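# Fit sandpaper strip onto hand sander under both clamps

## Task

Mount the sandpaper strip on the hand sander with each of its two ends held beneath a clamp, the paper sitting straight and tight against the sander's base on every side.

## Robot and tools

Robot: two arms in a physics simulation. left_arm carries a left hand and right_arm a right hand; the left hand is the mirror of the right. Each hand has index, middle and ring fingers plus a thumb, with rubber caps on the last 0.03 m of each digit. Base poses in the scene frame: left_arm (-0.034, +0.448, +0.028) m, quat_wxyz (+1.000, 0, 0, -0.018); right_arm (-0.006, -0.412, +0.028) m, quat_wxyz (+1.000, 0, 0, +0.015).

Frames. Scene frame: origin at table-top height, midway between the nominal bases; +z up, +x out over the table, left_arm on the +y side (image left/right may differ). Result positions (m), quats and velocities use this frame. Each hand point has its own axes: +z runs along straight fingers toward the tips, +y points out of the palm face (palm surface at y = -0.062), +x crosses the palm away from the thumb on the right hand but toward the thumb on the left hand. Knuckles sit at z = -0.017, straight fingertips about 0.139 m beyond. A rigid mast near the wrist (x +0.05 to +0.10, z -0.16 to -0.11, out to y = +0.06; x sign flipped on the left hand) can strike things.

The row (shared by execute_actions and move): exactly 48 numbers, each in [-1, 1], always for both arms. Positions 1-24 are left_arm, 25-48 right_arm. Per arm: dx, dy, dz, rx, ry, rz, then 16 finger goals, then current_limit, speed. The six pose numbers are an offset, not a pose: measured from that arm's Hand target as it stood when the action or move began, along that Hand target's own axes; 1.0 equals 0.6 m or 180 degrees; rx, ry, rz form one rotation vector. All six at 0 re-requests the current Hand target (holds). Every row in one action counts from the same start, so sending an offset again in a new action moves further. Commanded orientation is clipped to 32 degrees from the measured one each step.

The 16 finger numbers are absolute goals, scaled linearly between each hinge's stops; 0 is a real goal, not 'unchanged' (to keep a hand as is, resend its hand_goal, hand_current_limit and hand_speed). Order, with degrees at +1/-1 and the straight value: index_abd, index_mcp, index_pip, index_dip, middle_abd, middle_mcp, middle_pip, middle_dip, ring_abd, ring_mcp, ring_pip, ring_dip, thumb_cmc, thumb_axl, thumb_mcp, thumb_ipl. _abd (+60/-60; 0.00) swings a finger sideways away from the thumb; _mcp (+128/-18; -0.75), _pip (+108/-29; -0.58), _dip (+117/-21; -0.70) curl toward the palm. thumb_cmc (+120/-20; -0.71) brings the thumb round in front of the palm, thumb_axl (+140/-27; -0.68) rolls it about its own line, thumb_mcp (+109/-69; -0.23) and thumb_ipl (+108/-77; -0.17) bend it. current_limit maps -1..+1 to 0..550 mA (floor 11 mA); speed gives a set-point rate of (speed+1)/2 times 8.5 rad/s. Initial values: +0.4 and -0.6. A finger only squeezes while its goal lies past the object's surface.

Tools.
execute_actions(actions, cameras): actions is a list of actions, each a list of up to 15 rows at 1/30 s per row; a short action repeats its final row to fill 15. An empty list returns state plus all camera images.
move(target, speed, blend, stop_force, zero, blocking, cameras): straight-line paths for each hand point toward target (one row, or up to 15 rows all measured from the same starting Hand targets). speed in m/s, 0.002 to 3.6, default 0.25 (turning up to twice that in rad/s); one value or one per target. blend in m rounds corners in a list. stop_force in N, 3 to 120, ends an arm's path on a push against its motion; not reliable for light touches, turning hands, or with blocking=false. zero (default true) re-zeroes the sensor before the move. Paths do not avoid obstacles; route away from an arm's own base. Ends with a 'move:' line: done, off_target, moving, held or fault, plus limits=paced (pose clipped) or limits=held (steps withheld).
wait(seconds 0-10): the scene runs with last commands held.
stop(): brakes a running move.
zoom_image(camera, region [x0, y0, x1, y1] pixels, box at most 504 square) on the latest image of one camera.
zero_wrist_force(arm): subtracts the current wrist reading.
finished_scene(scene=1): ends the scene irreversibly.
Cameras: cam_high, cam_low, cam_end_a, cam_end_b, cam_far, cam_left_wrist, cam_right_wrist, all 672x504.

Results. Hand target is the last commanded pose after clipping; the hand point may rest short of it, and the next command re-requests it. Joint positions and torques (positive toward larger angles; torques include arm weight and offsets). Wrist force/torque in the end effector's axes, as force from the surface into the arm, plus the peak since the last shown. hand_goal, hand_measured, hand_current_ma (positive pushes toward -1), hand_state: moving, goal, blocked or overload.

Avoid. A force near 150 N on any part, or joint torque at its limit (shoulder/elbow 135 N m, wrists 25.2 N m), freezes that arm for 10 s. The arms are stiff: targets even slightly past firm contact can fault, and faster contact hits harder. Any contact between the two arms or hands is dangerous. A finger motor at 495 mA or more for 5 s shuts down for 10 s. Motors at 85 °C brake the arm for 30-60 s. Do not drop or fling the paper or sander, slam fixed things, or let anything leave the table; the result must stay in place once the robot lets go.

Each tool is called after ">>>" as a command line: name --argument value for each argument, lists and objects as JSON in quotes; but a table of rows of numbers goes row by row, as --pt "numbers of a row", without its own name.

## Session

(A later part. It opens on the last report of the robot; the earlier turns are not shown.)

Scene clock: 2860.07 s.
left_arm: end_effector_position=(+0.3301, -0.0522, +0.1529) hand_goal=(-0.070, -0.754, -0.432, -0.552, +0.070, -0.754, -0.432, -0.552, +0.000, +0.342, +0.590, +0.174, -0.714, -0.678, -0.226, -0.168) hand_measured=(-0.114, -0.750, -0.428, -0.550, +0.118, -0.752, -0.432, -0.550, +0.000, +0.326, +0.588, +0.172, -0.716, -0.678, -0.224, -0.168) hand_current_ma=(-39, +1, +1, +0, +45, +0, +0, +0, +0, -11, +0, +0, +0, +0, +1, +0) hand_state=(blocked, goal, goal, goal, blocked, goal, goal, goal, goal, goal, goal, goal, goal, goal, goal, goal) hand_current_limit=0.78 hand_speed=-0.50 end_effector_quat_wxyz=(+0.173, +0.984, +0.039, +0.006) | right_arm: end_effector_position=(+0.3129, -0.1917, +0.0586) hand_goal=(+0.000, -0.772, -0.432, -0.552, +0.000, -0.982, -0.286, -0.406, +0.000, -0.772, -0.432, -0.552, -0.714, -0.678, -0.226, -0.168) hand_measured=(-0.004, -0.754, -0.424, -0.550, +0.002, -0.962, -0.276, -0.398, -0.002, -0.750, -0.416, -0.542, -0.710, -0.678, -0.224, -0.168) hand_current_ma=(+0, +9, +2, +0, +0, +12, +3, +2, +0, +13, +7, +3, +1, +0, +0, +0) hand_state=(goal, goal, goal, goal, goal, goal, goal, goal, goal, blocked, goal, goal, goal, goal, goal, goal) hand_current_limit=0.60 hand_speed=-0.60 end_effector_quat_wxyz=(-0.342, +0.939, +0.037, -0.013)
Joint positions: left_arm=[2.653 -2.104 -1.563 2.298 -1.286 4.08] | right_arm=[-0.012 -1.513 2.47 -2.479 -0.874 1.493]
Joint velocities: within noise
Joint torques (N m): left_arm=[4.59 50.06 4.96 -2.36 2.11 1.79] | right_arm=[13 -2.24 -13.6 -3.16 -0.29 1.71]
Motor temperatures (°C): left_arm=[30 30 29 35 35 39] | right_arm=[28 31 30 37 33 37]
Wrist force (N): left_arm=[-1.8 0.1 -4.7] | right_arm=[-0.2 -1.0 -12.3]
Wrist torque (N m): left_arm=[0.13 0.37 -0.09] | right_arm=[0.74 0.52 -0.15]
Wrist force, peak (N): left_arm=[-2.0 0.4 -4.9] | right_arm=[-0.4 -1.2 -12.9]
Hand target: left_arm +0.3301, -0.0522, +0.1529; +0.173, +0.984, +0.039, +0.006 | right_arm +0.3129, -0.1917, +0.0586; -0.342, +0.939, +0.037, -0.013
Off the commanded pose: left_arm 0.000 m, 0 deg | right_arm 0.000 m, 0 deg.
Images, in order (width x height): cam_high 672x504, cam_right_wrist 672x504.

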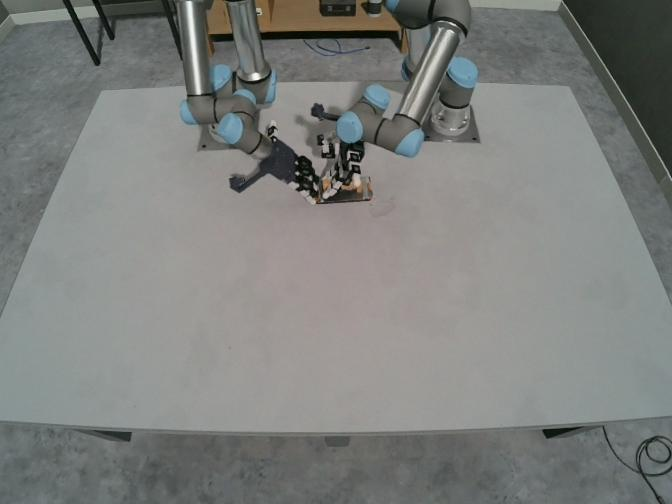

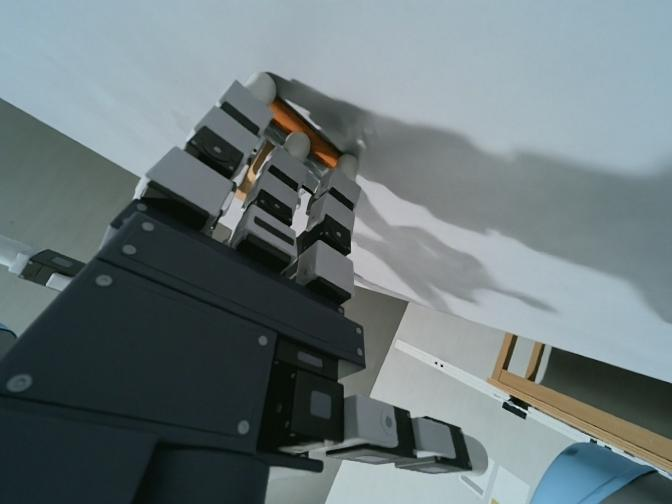

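>>> move --target '[0, 0, 0, 0, 0, 0, -0.07, -0.753, -0.431, -0.551, 0.07, -0.753, -0.431, -0.551, 0, 0.342, 0.59, 0.174, -0.714, -0.678, -0.226, -0.168, 0.78, -0.5, 0, -0.0056, 0.0033, 0, 0, 0, 0, -0.771, -0.431, -0.551, 0, -0.981, -0.285, -0.406, 0, -0.771, -0.431, -0.551, -0.714, -0.678, -0.226, -0.168, 0.6, -0.6]' --speed 0.02 --cameras '["cam_far", "cam_end_b", "cam_end_a"]'

>>> zoom_image --camera "cam_far" --region '[80, 170, 260, 330]'

>>> zoom_image --camera "cam_end_b" --region '[290, 150, 500, 350]'

>>> zoom_image --camera "cam_end_a" --region '[380, 140, 530, 290]'

Scene clock: 2881.20 s.
left_arm: end_effector_position=(+0.3301, -0.0522, +0.1529) hand_goal=(-0.070, -0.754, -0.432, -0.552, +0.070, -0.754, -0.432, -0.552, +0.000, +0.342, +0.590, +0.174, -0.714, -0.678, -0.226, -0.168) hand_measured=(-0.114, -0.752, -0.430, -0.550, +0.118, -0.754, -0.432, -0.550, +0.000, +0.326, +0.588, +0.172, -0.716, -0.678, -0.224, -0.168) hand_current_ma=(-39, +0, +0, +0, +44, +0, +0, +0, +0, -11, +0, +0, +0, +0, +1, +0) hand_state=(blocked, goal, goal, goal, blocked, goal, goal, goal, goal, goal, goal, goal, goal, goal, goal, goal) hand_current_limit=0.78 hand_speed=-0.50 end_effector_quat_wxyz=(+0.173, +0.984, +0.039, +0.006) | right_arm: end_effector_position=(+0.3126, -0.1880, +0.0593) hand_goal=(+0.000, -0.772, -0.432, -0.552, +0.000, -0.982, -0.286, -0.406, +0.000, -0.772, -0.432, -0.552, -0.714, -0.678, -0.226, -0.168) hand_measured=(-0.004, -0.744, -0.414, -0.544, +0.000, -0.962, -0.258, -0.382, -0.002, -0.750, -0.394, -0.522, -0.710, -0.678, -0.224, -0.168) hand_current_ma=(+0, +21, +8, +2, +0, +12, +20, +14, +0, +13, +33, +22, +1, +0, +0, +0) hand_state=(goal, blocked, goal, goal, goal, blocked, blocked, blocked, goal, blocked, blocked, blocked, goal, goal, goal, goal) hand_current_limit=0.60 hand_speed=-0.60 end_effector_quat_wxyz=(-0.342, +0.939, +0.037, -0.013)
Joint positions: left_arm=[2.653 -2.104 -1.563 2.298 -1.286 4.08] | right_arm=[-0.001 -1.509 2.468 -2.489 -0.874 1.507]
Joint torques (N m): left_arm=[-1.33 42.63 7.1 -1.72 1.88 1.77] | right_arm=[17.29 3.57 -12.91 -1.44 2.34 2.17]
Wrist force (N): left_arm=[-1.7 -0.2 -5.8] | right_arm=[-0.8 -3.2 -28.7]
Wrist torque (N m): left_arm=[0.31 0.38 -0.09] | right_arm=[1.92 1.20 -0.33]
Wrist force, peak (N): left_arm=[-1.8 0.2 -6.9] | right_arm=[-1.0 -3.6 -29.4]
Hand target: left_arm +0.3301, -0.0522, +0.1529; +0.173, +0.984, +0.039, +0.006 | right_arm +0.3126, -0.1879, +0.0593; -0.342, +0.939, +0.037, -0.013
Off the commanded pose: left_arm 0.000 m, 0 deg | right_arm 0.000 m, 0 deg.
move: done
Images, in order (width x height): cam_end_a 672x504, cam_end_b 672x504, cam_far 672x504.

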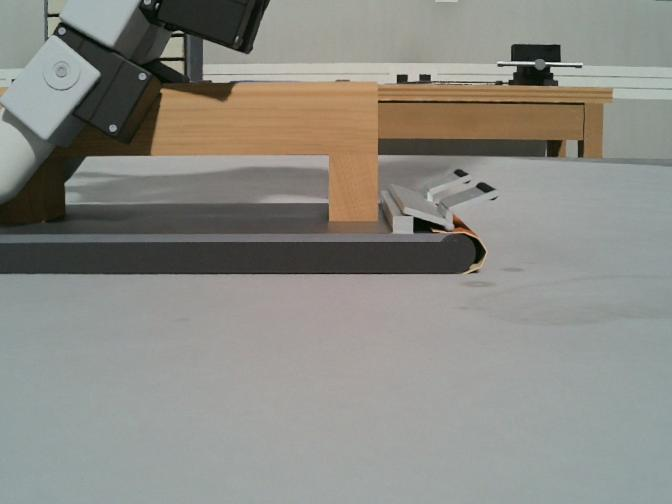

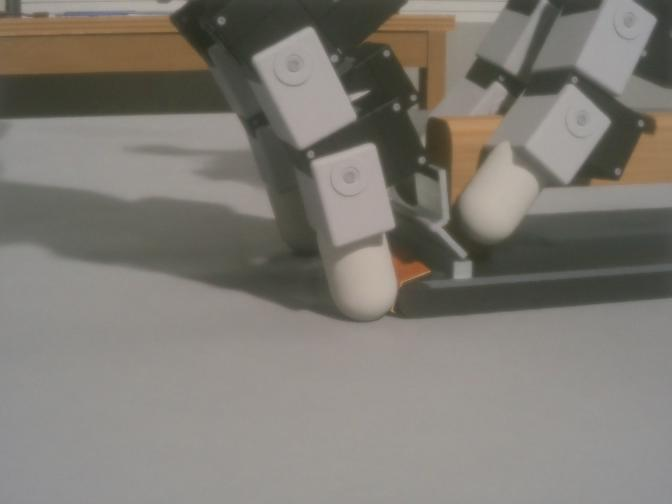

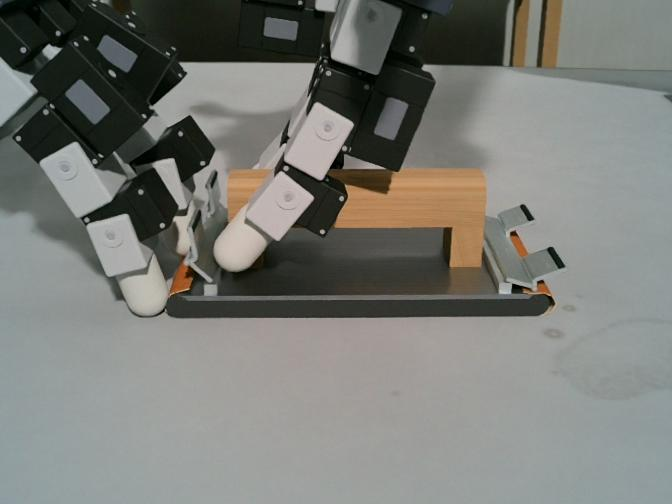

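Scaled by 2.800 from the camera's 672x504 image, which has a finer 960x720 frame.

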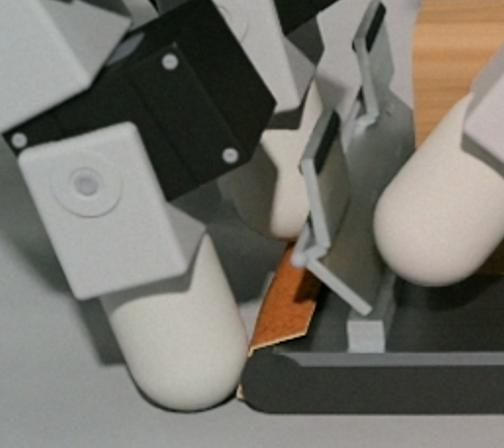

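Scaled by 2.400 from the camera's 672x504 image, which has a finer 960x720 frame.

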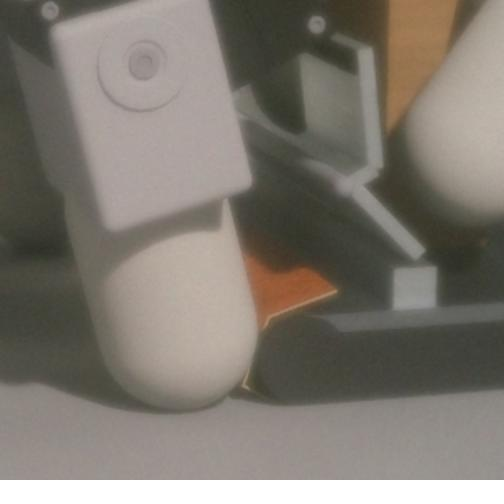

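Scaled by 3.360 from the camera's 672x504 image, which has a finer 960x720 frame.

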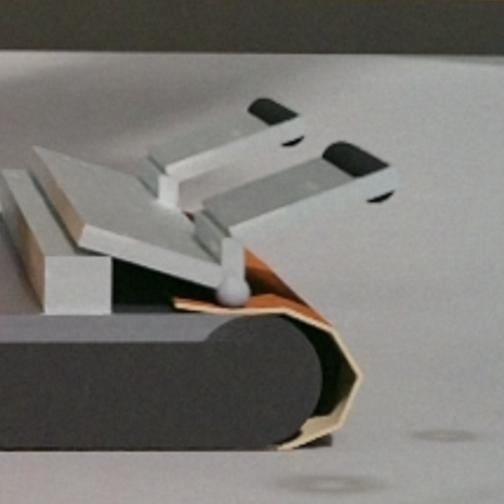

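>>> move --target '[0, 0, 0, 0, 0, 0, -0.07, -0.753, -0.431, -0.551, 0.07, -0.753, -0.431, -0.551, 0, 0.342, 0.59, 0.174, -0.714, -0.678, -0.226, -0.168, 0.78, -0.5, 0, -0.0053, -0.0011, 0, 0, 0, 0, -0.771, -0.431, -0.551, 0, -0.981, -0.26, -0.38, 0, -0.771, -0.431, -0.551, -0.714, -0.678, -0.226, -0.168, 0.6, -0.6]' --speed 0.02 --cameras '["cam_far", "cam_end_b", "cam_end_a"]'

>>> zoom_image --camera "cam_far" --region '[80, 170, 260, 330]'

>>> zoom_image --camera "cam_end_b" --region '[290, 150, 500, 350]'

>>> zoom_image --camera "cam_end_a" --region '[380, 140, 530, 290]'

Scene clock: 2888.43 s.
left_arm: end_effector_position=(+0.3301, -0.0522, +0.1529) hand_goal=(-0.070, -0.754, -0.432, -0.552, +0.070, -0.754, -0.432, -0.552, +0.000, +0.342, +0.590, +0.174, -0.714, -0.678, -0.226, -0.168) hand_measured=(-0.114, -0.752, -0.430, -0.550, +0.118, -0.756, -0.432, -0.550, +0.000, +0.326, +0.588, +0.172, -0.716, -0.678, -0.224, -0.168) hand_current_ma=(-39, +0, +0, +0, +44, +0, +0, +0, +0, -11, +0, +0, +0, +0, +1, +0) hand_state=(blocked, goal, goal, goal, blocked, goal, goal, goal, goal, goal, goal, goal, goal, goal, goal, goal) hand_current_limit=0.78 hand_speed=-0.50 end_effector_quat_wxyz=(+0.173, +0.984, +0.039, +0.006) | right_arm: end_effector_position=(+0.3124, -0.1860, +0.0617) hand_goal=(+0.000, -0.772, -0.432, -0.552, +0.000, -0.982, -0.260, -0.380, +0.000, -0.772, -0.432, -0.552, -0.714, -0.678, -0.226, -0.168) hand_measured=(-0.004, -0.734, -0.412, -0.542, +0.002, -0.954, -0.248, -0.370, +0.000, -0.736, -0.392, -0.524, -0.710, -0.678, -0.224, -0.168) hand_current_ma=(+0, +37, +11, +3, +0, +21, +5, +3, +0, +34, +36, +20, +1, +0, +0, +0) hand_state=(goal, blocked, blocked, goal, goal, blocked, goal, goal, goal, blocked, blocked, blocked, goal, goal, goal, goal) hand_current_limit=0.60 hand_speed=-0.60 end_effector_quat_wxyz=(-0.342, +0.939, +0.037, -0.013)
Joint positions: left_arm=[2.653 -2.104 -1.563 2.298 -1.286 4.08] | right_arm=[0.005 -1.514 2.464 -2.486 -0.873 1.515]
Joint torques (N m): left_arm=[-5.78 37.54 8.81 -1.54 2.02 1.93] | right_arm=[12.18 -27.19 -20.54 -1.04 3.76 2.24]
Wrist force (N): left_arm=[-2.0 -0.5 -6.3] | right_arm=[0.2 3.5 -4.1]
Wrist torque (N m): left_arm=[0.32 0.35 -0.10] | right_arm=[-0.03 0.11 0.03]
Wrist force, peak (N): left_arm=[-2.0 0.2 -7.3] | right_arm=[-1.0 -3.9 -30.1]
Hand target: left_arm +0.3301, -0.0522, +0.1529; +0.173, +0.984, +0.039, +0.006 | right_arm +0.3124, -0.1859, +0.0618; -0.342, +0.939, +0.037, -0.013
Off the commanded pose: left_arm 0.000 m, 0 deg | right_arm 0.000 m, 0 deg.
move: done
Images, in order (width x height): cam_end_a 672x504, cam_end_b 672x504, cam_far 672x504.

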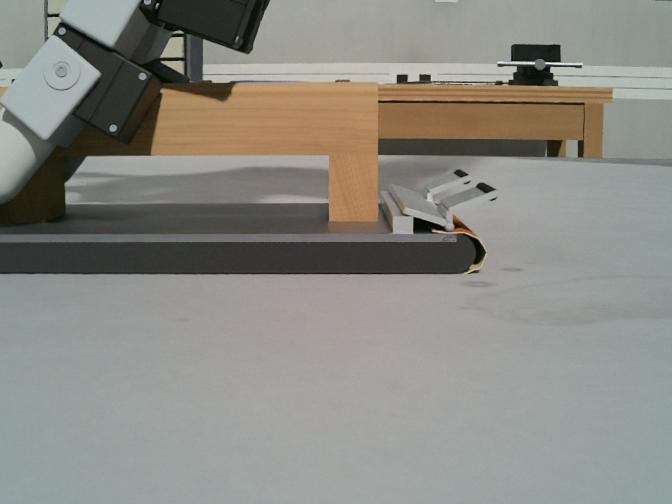

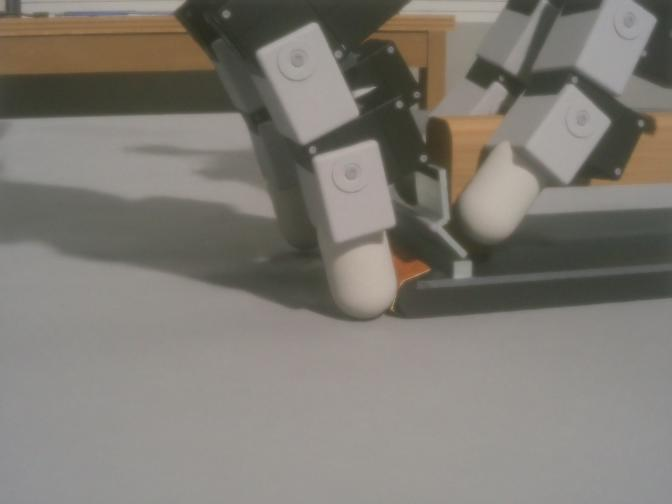

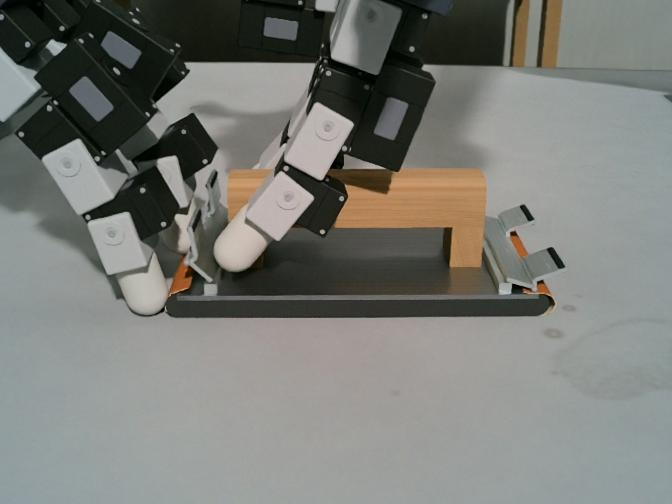

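Scaled by 2.800 from the camera's 672x504 image, which has a finer 960x720 frame.

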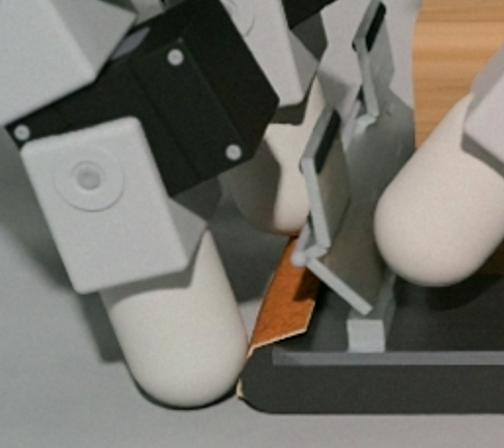

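Scaled by 2.400 from the camera's 672x504 image, which has a finer 960x720 frame.

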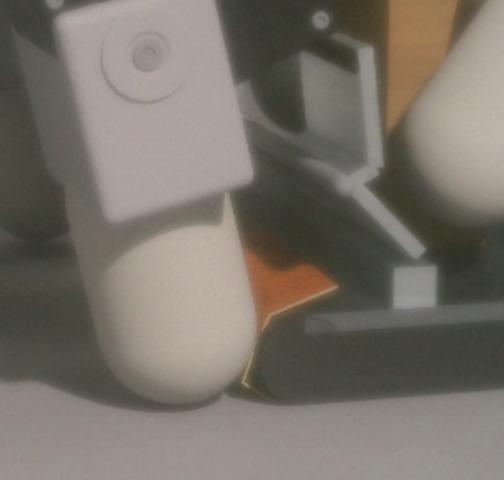

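Scaled by 3.360 from the camera's 672x504 image, which has a finer 960x720 frame.

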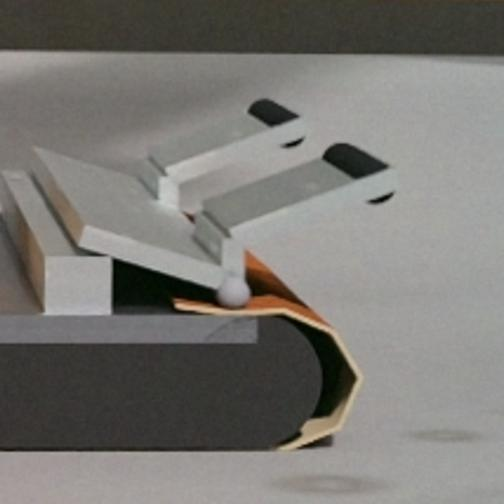

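>>> move --target '[0, 0, 0, 0, 0, 0, -0.07, -0.753, -0.431, -0.551, 0.07, -0.753, -0.431, -0.551, 0, 0.342, 0.59, 0.174, -0.714, -0.678, -0.226, -0.168, 0.78, -0.5, 0, -0.0051, 0.0043, 0, 0, 0, 0, -0.771, -0.431, -0.551, 0, -0.981, -0.26, -0.38, 0, -0.771, -0.431, -0.551, -0.714, -0.678, -0.226, -0.168, 0.6, -0.6]' --speed 0.02 --cameras '["cam_far", "cam_end_b", "cam_end_a"]'

>>> zoom_image --camera "cam_far" --region '[80, 170, 260, 330]'

>>> zoom_image --camera "cam_end_b" --region '[290, 150, 500, 350]'

>>> zoom_image --camera "cam_end_a" --region '[380, 140, 530, 290]'

Scene clock: 2894.03 s.
left_arm: end_effector_position=(+0.3301, -0.0522, +0.1529) hand_goal=(-0.070, -0.754, -0.432, -0.552, +0.070, -0.754, -0.432, -0.552, +0.000, +0.342, +0.590, +0.174, -0.714, -0.678, -0.226, -0.168) hand_measured=(-0.114, -0.762, -0.434, -0.552, +0.118, -0.762, -0.434, -0.552, +0.000, +0.326, +0.588, +0.172, -0.716, -0.678, -0.224, -0.168) hand_current_ma=(-39, -2, +0, +0, +44, -3, +0, +0, +0, -11, +0, +0, +0, +0, +1, +0) hand_state=(blocked, goal, goal, goal, blocked, goal, goal, goal, goal, goal, goal, goal, goal, goal, goal, goal) hand_current_limit=0.78 hand_speed=-0.50 end_effector_quat_wxyz=(+0.173, +0.984, +0.039, +0.006) | right_arm: end_effector_position=(+0.3121, -0.1820, +0.0618) hand_goal=(+0.000, -0.772, -0.432, -0.552, +0.000, -0.982, -0.260, -0.380, +0.000, -0.772, -0.432, -0.552, -0.714, -0.678, -0.226, -0.168) hand_measured=(-0.004, -0.728, -0.404, -0.538, +0.000, -0.950, -0.234, -0.366, -0.002, -0.724, -0.388, -0.524, -0.710, -0.678, -0.224, -0.168) hand_current_ma=(+0, +49, +20, +6, +0, +26, +18, +6, +0, +56, +43, +20, +1, +0, +0, +0) hand_state=(goal, blocked, blocked, goal, goal, blocked, blocked, goal, goal, blocked, blocked, blocked, goal, goal, goal, goal) hand_current_limit=0.60 hand_speed=-0.60 end_effector_quat_wxyz=(-0.342, +0.939, +0.037, -0.013)
Joint positions: left_arm=[2.653 -2.104 -1.563 2.298 -1.286 4.08] | right_arm=[0.016 -1.509 2.462 -2.498 -0.873 1.53]
Joint torques (N m): left_arm=[-6.37 32.27 10.37 -1.47 1.84 1.92] | right_arm=[15.63 1.55 -15.03 -1.99 3.54 1.83]
Wrist force (N): left_arm=[-1.8 -1.2 -6.8] | right_arm=[-0.7 0.4 -22.6]
Wrist torque (N m): left_arm=[0.36 0.42 -0.09] | right_arm=[1.23 0.77 -0.16]
Wrist force, peak (N): left_arm=[-2.2 -0.1 -7.5] | right_arm=[-0.7 0.4 -22.6]
Hand target: left_arm +0.3301, -0.0522, +0.1529; +0.173, +0.984, +0.039, +0.006 | right_arm +0.3121, -0.1819, +0.0618; -0.342, +0.939, +0.037, -0.013
Off the commanded pose: left_arm 0.000 m, 0 deg | right_arm 0.000 m, 0 deg.
move: done
Images, in order (width x height): cam_end_a 672x504, cam_end_b 672x504, cam_far 672x504.

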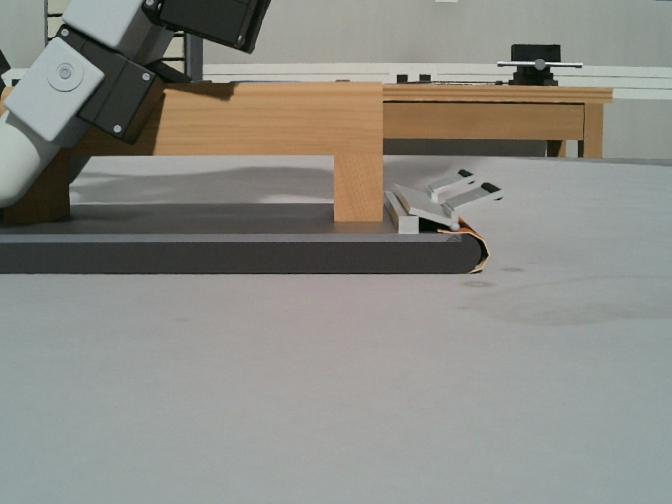

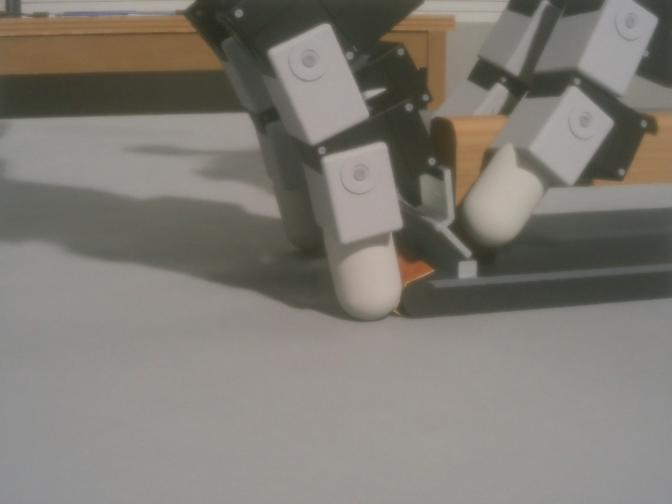

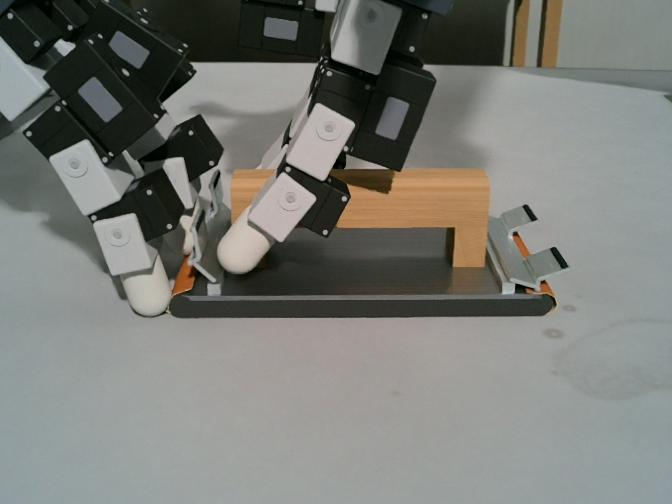

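Scaled by 2.800 from the camera's 672x504 image, which has a finer 960x720 frame.

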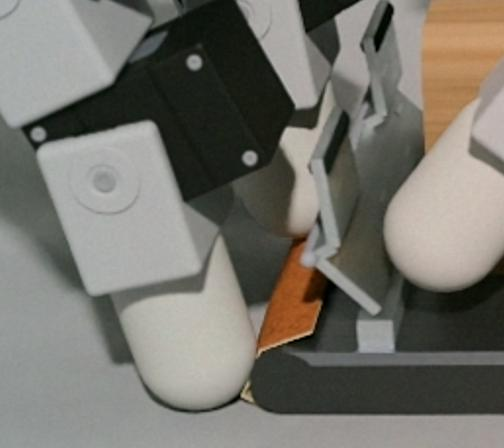

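Scaled by 2.400 from the camera's 672x504 image, which has a finer 960x720 frame.

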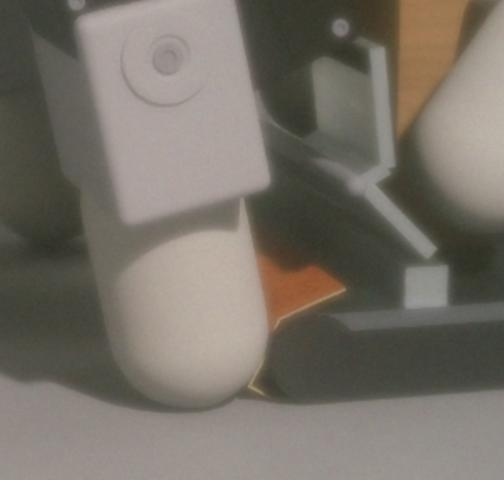

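Scaled by 3.360 from the camera's 672x504 image, which has a finer 960x720 frame.

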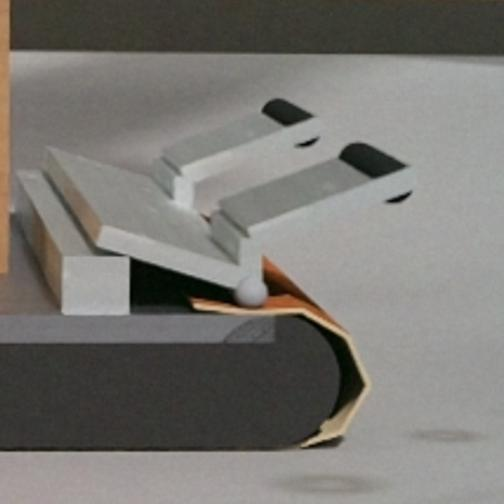

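>>> move --target '[0, 0, 0, 0, 0, 0, -0.07, -0.753, -0.431, -0.551, 0.07, -0.753, -0.431, -0.551, 0, 0.342, 0.59, 0.174, -0.714, -0.678, -0.226, -0.168, 0.78, -0.5, 0, -0.0059, 0.0014, 0, 0, 0, 0, -0.771, -0.431, -0.551, 0, -0.981, -0.245, -0.37, 0, -0.771, -0.431, -0.551, -0.714, -0.678, -0.226, -0.168, 0.6, -0.6]' --speed 0.02 --cameras '["cam_far", "cam_end_b", "cam_end_a"]'

>>> zoom_image --camera "cam_far" --region '[80, 170, 260, 330]'

>>> zoom_image --camera "cam_end_b" --region '[290, 150, 500, 350]'

>>> zoom_image --camera "cam_end_a" --region '[380, 140, 530, 290]'

Scene clock: 2900.83 s.
left_arm: end_effector_position=(+0.3301, -0.0522, +0.1529) hand_goal=(-0.070, -0.754, -0.432, -0.552, +0.070, -0.754, -0.432, -0.552, +0.000, +0.342, +0.590, +0.174, -0.714, -0.678, -0.226, -0.168) hand_measured=(-0.114, -0.762, -0.434, -0.552, +0.118, -0.764, -0.436, -0.552, +0.000, +0.326, +0.588, +0.172, -0.716, -0.678, -0.224, -0.168) hand_current_ma=(-39, -3, +0, +0, +44, -4, +0, +0, +0, -11, +0, +0, +0, +0, +1, +0) hand_state=(blocked, goal, goal, goal, blocked, goal, goal, goal, goal, goal, goal, goal, goal, goal, goal, goal) hand_current_limit=0.78 hand_speed=-0.50 end_effector_quat_wxyz=(+0.173, +0.984, +0.039, +0.006) | right_arm: end_effector_position=(+0.3118, -0.1787, +0.0634) hand_goal=(+0.000, -0.772, -0.432, -0.552, +0.000, -0.982, -0.246, -0.370, +0.000, -0.772, -0.432, -0.552, -0.714, -0.678, -0.226, -0.168) hand_measured=(-0.004, -0.716, -0.396, -0.532, +0.000, -0.944, -0.216, -0.354, +0.000, -0.708, -0.384, -0.522, -0.710, -0.678, -0.224, -0.168) hand_current_ma=(+0, +73, +29, +10, +0, +37, +23, +7, +0, +92, +50, +21, +1, +0, +0, +0) hand_state=(goal, blocked, blocked, goal, goal, blocked, blocked, goal, goal, blocked, blocked, blocked, goal, goal, goal, goal) hand_current_limit=0.60 hand_speed=-0.60 end_effector_quat_wxyz=(-0.342, +0.939, +0.037, -0.013)
Joint positions: left_arm=[2.653 -2.104 -1.563 2.298 -1.286 4.08] | right_arm=[0.025 -1.509 2.458 -2.502 -0.873 1.542]
Joint torques (N m): left_arm=[-5.34 34.67 10.1 -1.67 1.95 1.78] | right_arm=[16.08 -23.19 -15.34 -2.56 3.82 1.42]
Wrist force (N): left_arm=[-2.0 -1.7 -6.7] | right_arm=[0.3 3.1 -18.6]
Wrist torque (N m): left_arm=[0.40 0.42 -0.10] | right_arm=[0.84 0.59 0.00]
Wrist force, peak (N): left_arm=[-1.5 -1.5 -7.7] | right_arm=[-0.6 -0.3 -24.4]
Hand target: left_arm +0.3301, -0.0522, +0.1529; +0.173, +0.984, +0.039, +0.006 | right_arm +0.3119, -0.1786, +0.0635; -0.342, +0.939, +0.037, -0.013
Off the commanded pose: left_arm 0.000 m, 0 deg | right_arm 0.000 m, 0 deg.
move: done
Images, in order (width x height): cam_end_a 672x504, cam_end_b 672x504, cam_far 672x504.

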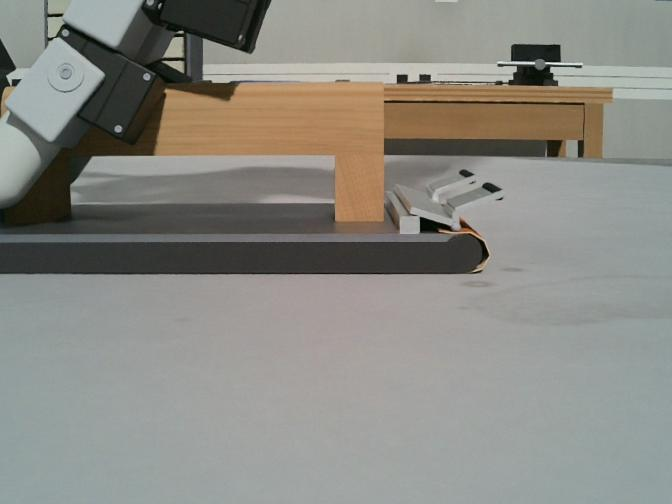

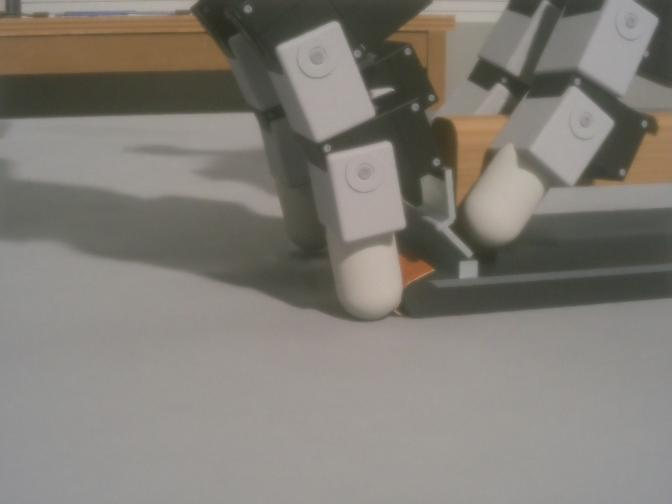

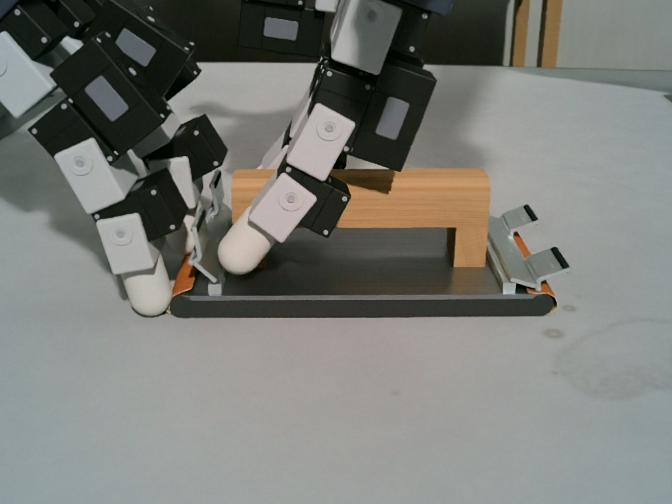

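Scaled by 2.800 from the camera's 672x504 image, which has a finer 960x720 frame.

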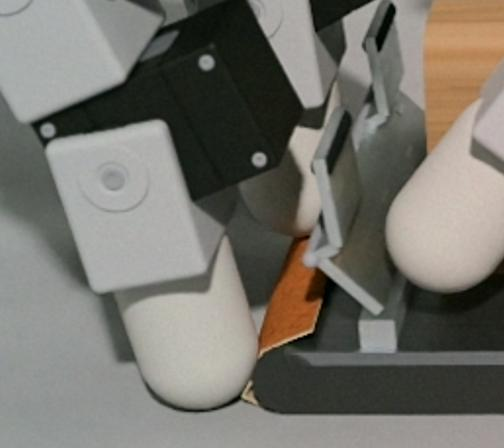

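Scaled by 2.400 from the camera's 672x504 image, which has a finer 960x720 frame.

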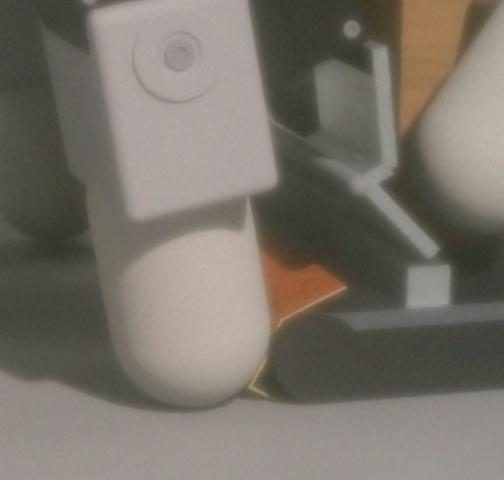

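Scaled by 3.360 from the camera's 672x504 image, which has a finer 960x720 frame.

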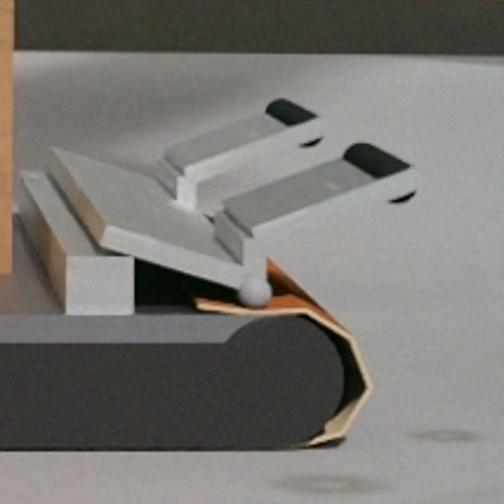

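>>> move --pt "0 0 0 0 0 0 -0.07 -0.753 -0.431 -0.551 0.07 -0.753 -0.431 -0.551 0 0.342 0.59 0.174 -0.714 -0.678 -0.226 -0.168 0.78 -0.5 0 0.0089 0.0002 0 0 0 0 -0.771 -0.431 -0.551 0 -0.981 -0.245 -0.37 0 -0.771 -0.431 -0.551 -0.714 -0.678 -0.226 -0.168 0.6 -0.6" --pt "0 0 0 0 0 0 -0.07 -0.753 -0.431 -0.551 0.07 -0.753 -0.431 -0.551 0 0.342 0.59 0.174 -0.714 -0.678 -0.226 -0.168 0.78 -0.5 0 0.0006 0.0071 0 0 0 0 -0.771 -0.431 -0.551 0 -0.981 -0.245 -0.37 0 -0.771 -0.431 -0.551 -0.714 -0.678 -0.226 -0.168 0.6 -0.6" --speed 0.02 --cameras '["cam_far", "cam_end_b", "cam_end_a"]'

>>> zoom_image --camera "cam_far" --region '[80, 170, 260, 330]'

>>> zoom_image --camera "cam_end_b" --region '[290, 150, 500, 350]'

>>> zoom_image --camera "cam_end_a" --region '[380, 140, 530, 290]'

Scene clock: 2915.33 s.
left_arm: end_effector_position=(+0.3301, -0.0522, +0.1529) hand_goal=(-0.070, -0.754, -0.432, -0.552, +0.070, -0.754, -0.432, -0.552, +0.000, +0.342, +0.590, +0.174, -0.714, -0.678, -0.226, -0.168) hand_measured=(-0.114, -0.766, -0.434, -0.552, +0.118, -0.766, -0.436, -0.552, +0.000, +0.326, +0.588, +0.172, -0.716, -0.678, -0.224, -0.168) hand_current_ma=(-39, -5, +0, +0, +44, -6, -1, +0, +0, -11, +0, +0, +0, +0, +1, +0) hand_state=(blocked, goal, goal, goal, blocked, goal, goal, goal, goal, goal, goal, goal, goal, goal, goal, goal) hand_current_limit=0.78 hand_speed=-0.50 end_effector_quat_wxyz=(+0.173, +0.984, +0.039, +0.006) | right_arm: end_effector_position=(+0.3117, -0.1762, +0.0600) hand_goal=(+0.000, -0.772, -0.432, -0.552, +0.000, -0.982, -0.246, -0.370, +0.000, -0.772, -0.432, -0.552, -0.714, -0.678, -0.226, -0.168) hand_measured=(-0.010, -0.746, -0.352, -0.476, -0.008, -0.974, -0.170, -0.318, -0.010, -0.756, -0.324, -0.458, -0.710, -0.678, -0.224, -0.168) hand_current_ma=(-3, +18, +125, +117, -2, +2, +115, +60, -2, +8, +211, +170, +1, +0, +0, +0) hand_state=(goal, blocked, blocked, blocked, goal, goal, blocked, blocked, goal, goal, blocked, blocked, goal, goal, goal, goal) hand_current_limit=0.60 hand_speed=-0.60 end_effector_quat_wxyz=(-0.342, +0.939, +0.037, -0.013)
Joint positions: left_arm=[2.653 -2.104 -1.563 2.298 -1.286 4.08] | right_arm=[0.032 -1.494 2.46 -2.524 -0.873 1.551]
Joint torques (N m): left_arm=[-5.88 32.1 13.77 -1.64 1.83 1.9] | right_arm=[26.11 23.26 7.17 5.21 -2.95 1.68]
Wrist force (N): left_arm=[-1.9 -1.5 -6.4] | right_arm=[-1.1 -24.1 -97.0]
Wrist torque (N m): left_arm=[0.37 0.41 -0.09] | right_arm=[6.89 2.39 -0.75]
Wrist force, peak (N): left_arm=[-1.8 -1.4 -7.9] | right_arm=[-1.1 -24.1 -97.0]
Hand target: left_arm +0.3301, -0.0522, +0.1529; +0.173, +0.984, +0.039, +0.006 | right_arm +0.3117, -0.1762, +0.0600; -0.342, +0.939, +0.037, -0.013
Off the commanded pose: left_arm 0.000 m, 0 deg | right_arm 0.000 m, 0 deg.
move: done
Images, in order (width x height): cam_end_a 672x504, cam_end_b 672x504, cam_far 672x504.

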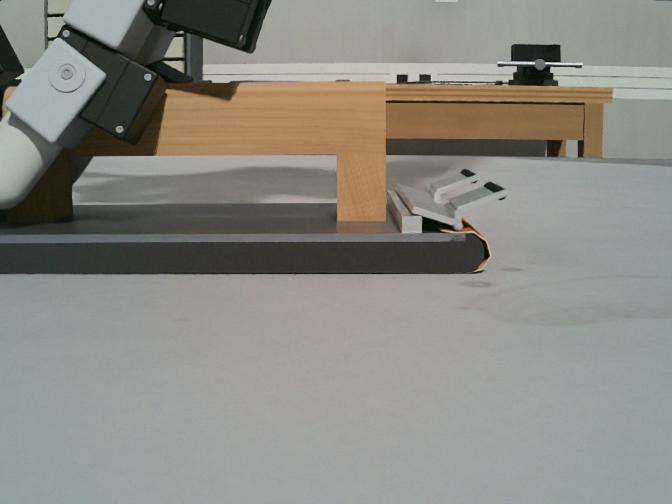

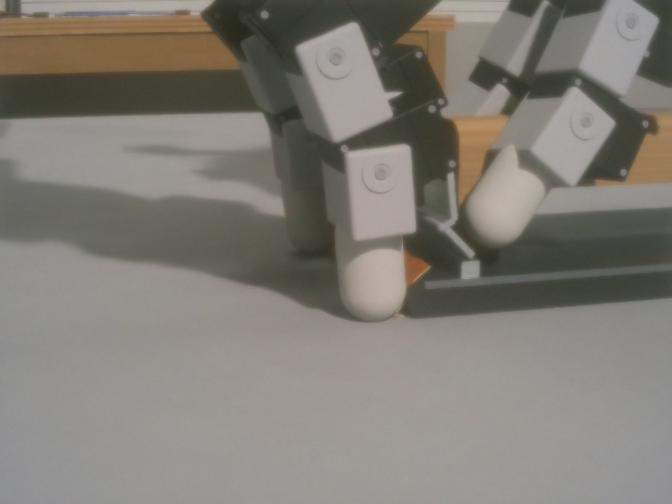

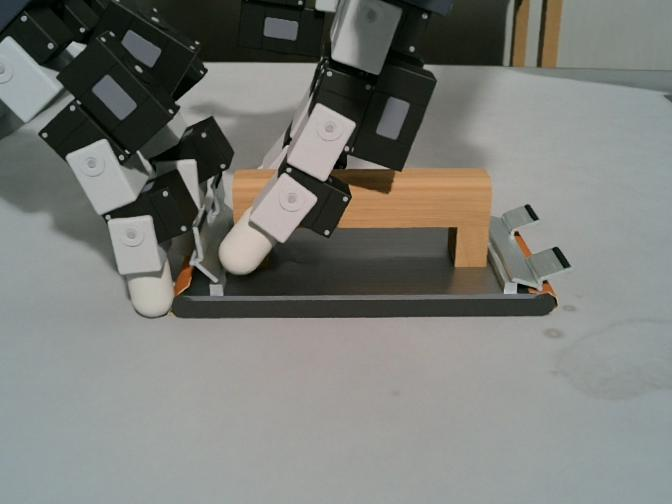

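Scaled by 2.800 from the camera's 672x504 image, which has a finer 960x720 frame.

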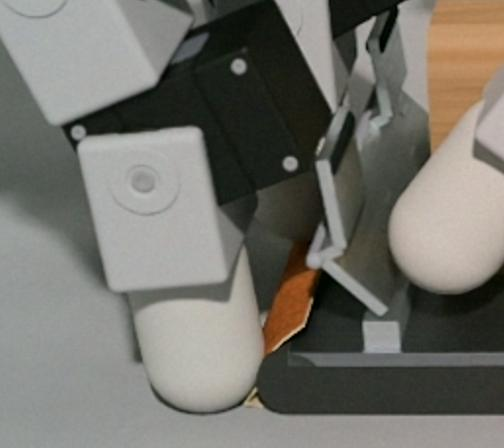

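Scaled by 2.400 from the camera's 672x504 image, which has a finer 960x720 frame.

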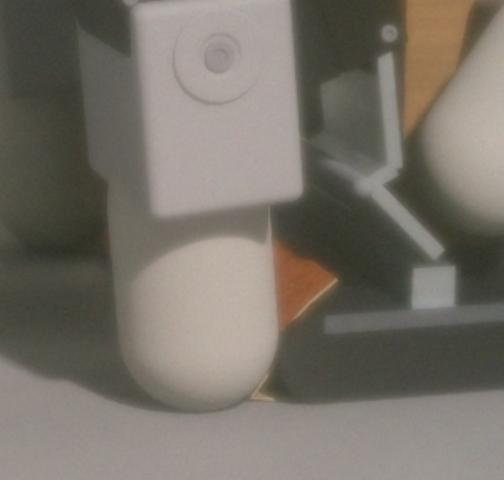

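Scaled by 3.360 from the camera's 672x504 image, which has a finer 960x720 frame.

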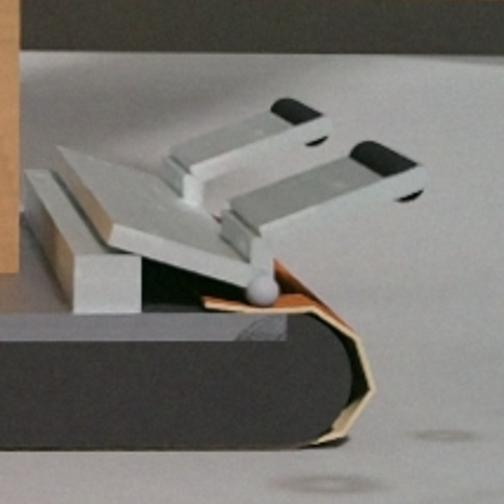

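>>> move --target '[0, 0, 0, 0, 0, 0, -0.07, -0.753, -0.431, -0.551, 0.07, -0.753, -0.431, -0.551, 0, 0.342, 0.59, 0.174, -0.714, -0.678, -0.226, -0.168, 0.78, -0.5, 0, 0.0076, -0.0131, 0, 0, 0, 0, -0.771, -0.431, -0.551, 0, -0.981, -0.245, -0.37, 0, -0.771, -0.431, -0.551, -0.714, -0.678, -0.226, -0.168, 0.6, -0.6]' --speed 0.03 --cameras '["cam_far", "cam_end_b", "cam_right_wrist"]'

>>> zoom_image --camera "cam_far" --region '[80, 170, 260, 330]'

>>> zoom_image --camera "cam_end_b" --region '[290, 150, 500, 350]'

>>> zoom_image --camera "cam_right_wrist" --region '[200, 40, 420, 220]'

Scene clock: 2930.50 s.
left_arm: end_effector_position=(+0.3301, -0.0522, +0.1529) hand_goal=(-0.070, -0.754, -0.432, -0.552, +0.070, -0.754, -0.432, -0.552, +0.000, +0.342, +0.590, +0.174, -0.714, -0.678, -0.226, -0.168) hand_measured=(-0.114, -0.766, -0.434, -0.552, +0.118, -0.766, -0.436, -0.552, +0.000, +0.326, +0.588, +0.172, -0.716, -0.678, -0.224, -0.168) hand_current_ma=(-39, -5, +0, +0, +44, -6, -1, +0, +0, -11, +0, +0, +0, +0, +1, +0) hand_state=(blocked, goal, goal, goal, blocked, goal, goal, goal, goal, goal, goal, goal, goal, goal, goal, goal) hand_current_limit=0.78 hand_speed=-0.50 end_effector_quat_wxyz=(+0.173, +0.984, +0.039, +0.006) | right_arm: end_effector_position=(+0.3123, -0.1846, +0.0630) hand_goal=(+0.000, -0.772, -0.432, -0.552, +0.000, -0.982, -0.246, -0.370, +0.000, -0.772, -0.432, -0.552, -0.714, -0.678, -0.226, -0.168) hand_measured=(-0.002, -0.740, -0.412, -0.542, +0.002, -0.962, -0.240, -0.368, +0.002, -0.738, -0.398, -0.534, -0.710, -0.678, -0.224, -0.168) hand_current_ma=(+0, +26, +10, +4, +0, +11, +1, +0, +0, +30, +27, +9, +1, +0, +0, +0) hand_state=(goal, blocked, goal, goal, goal, goal, goal, goal, goal, blocked, blocked, goal, goal, goal, goal, goal) hand_current_limit=0.60 hand_speed=-0.60 end_effector_quat_wxyz=(-0.342, +0.939, +0.037, -0.013)
Joint positions: left_arm=[2.653 -2.104 -1.563 2.298 -1.286 4.08] | right_arm=[0.008 -1.516 2.462 -2.485 -0.873 1.52]
Joint torques (N m): left_arm=[-6.53 31.78 15.26 -1.72 1.78 1.87] | right_arm=[-8.56 -27.5 -5.88 -1.04 0.09 -1.88]
Wrist force (N): left_arm=[-1.6 -1.1 -7.4] | right_arm=[-0.4 0.9 -1.5]
Wrist torque (N m): left_arm=[0.43 0.36 -0.07] | right_arm=[-0.08 0.01 0.08]
Wrist force, peak (N): left_arm=[-1.9 -1.0 -7.8] | right_arm=[-0.8 -24.5 -97.9]
Hand target: left_arm +0.3301, -0.0522, +0.1529; +0.173, +0.984, +0.039, +0.006 | right_arm +0.3123, -0.1847, +0.0631; -0.342, +0.939, +0.037, -0.013
Off the commanded pose: left_arm 0.000 m, 0 deg | right_arm 0.000 m, 0 deg.
move: done
Images, in order (width x height): cam_end_b 672x504, cam_far 672x504, cam_right_wrist 672x504.

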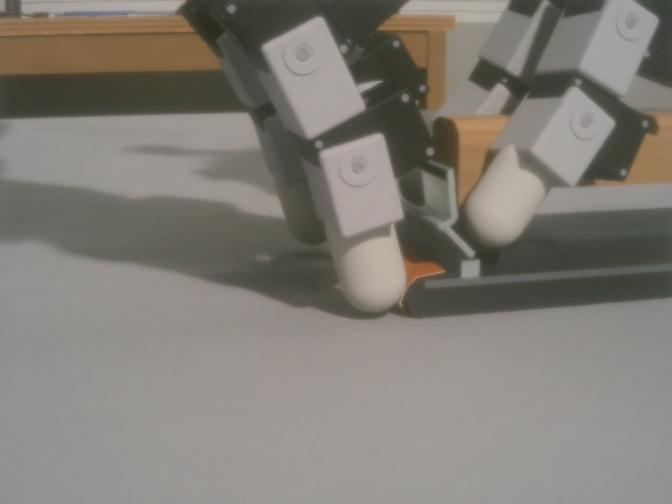

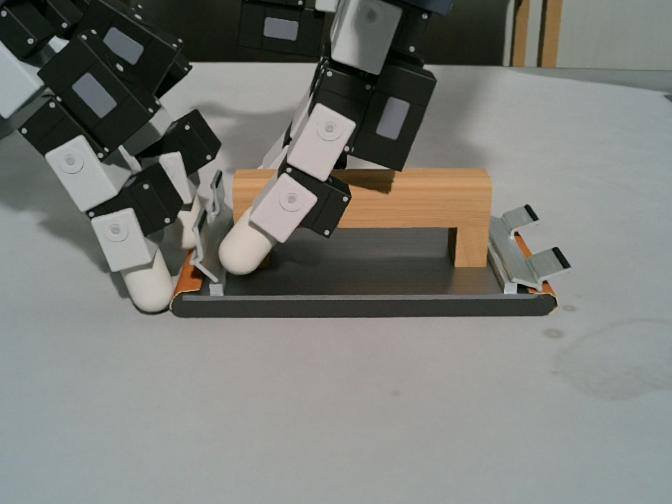

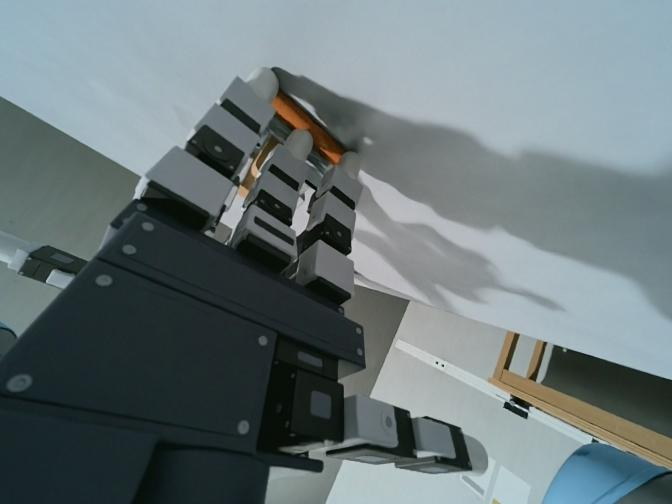

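Scaled by 2.800 from the camera's 672x504 image, which has a finer 960x720 frame.

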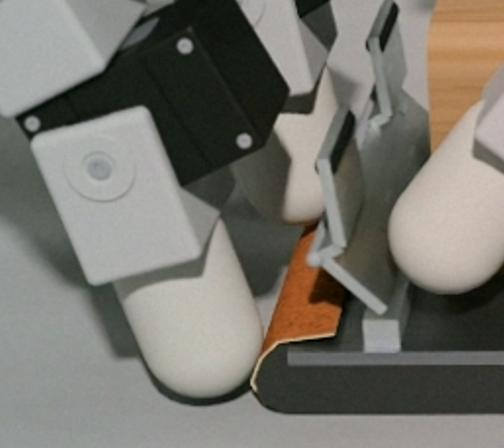

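Scaled by 2.400 from the camera's 672x504 image, which has a finer 960x720 frame.

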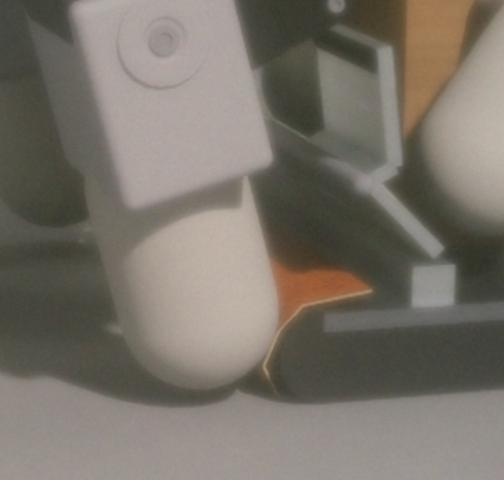

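Scaled by 2.291 from the camera's 672x504 image, which has a finer 960x720 frame.

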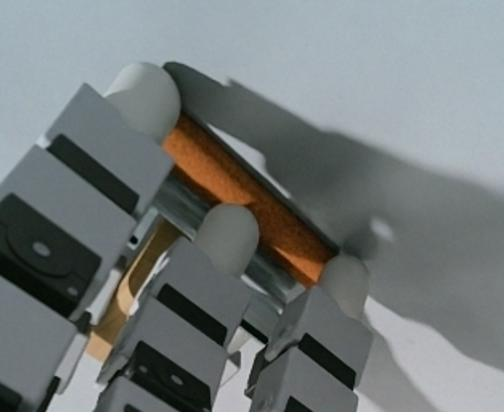

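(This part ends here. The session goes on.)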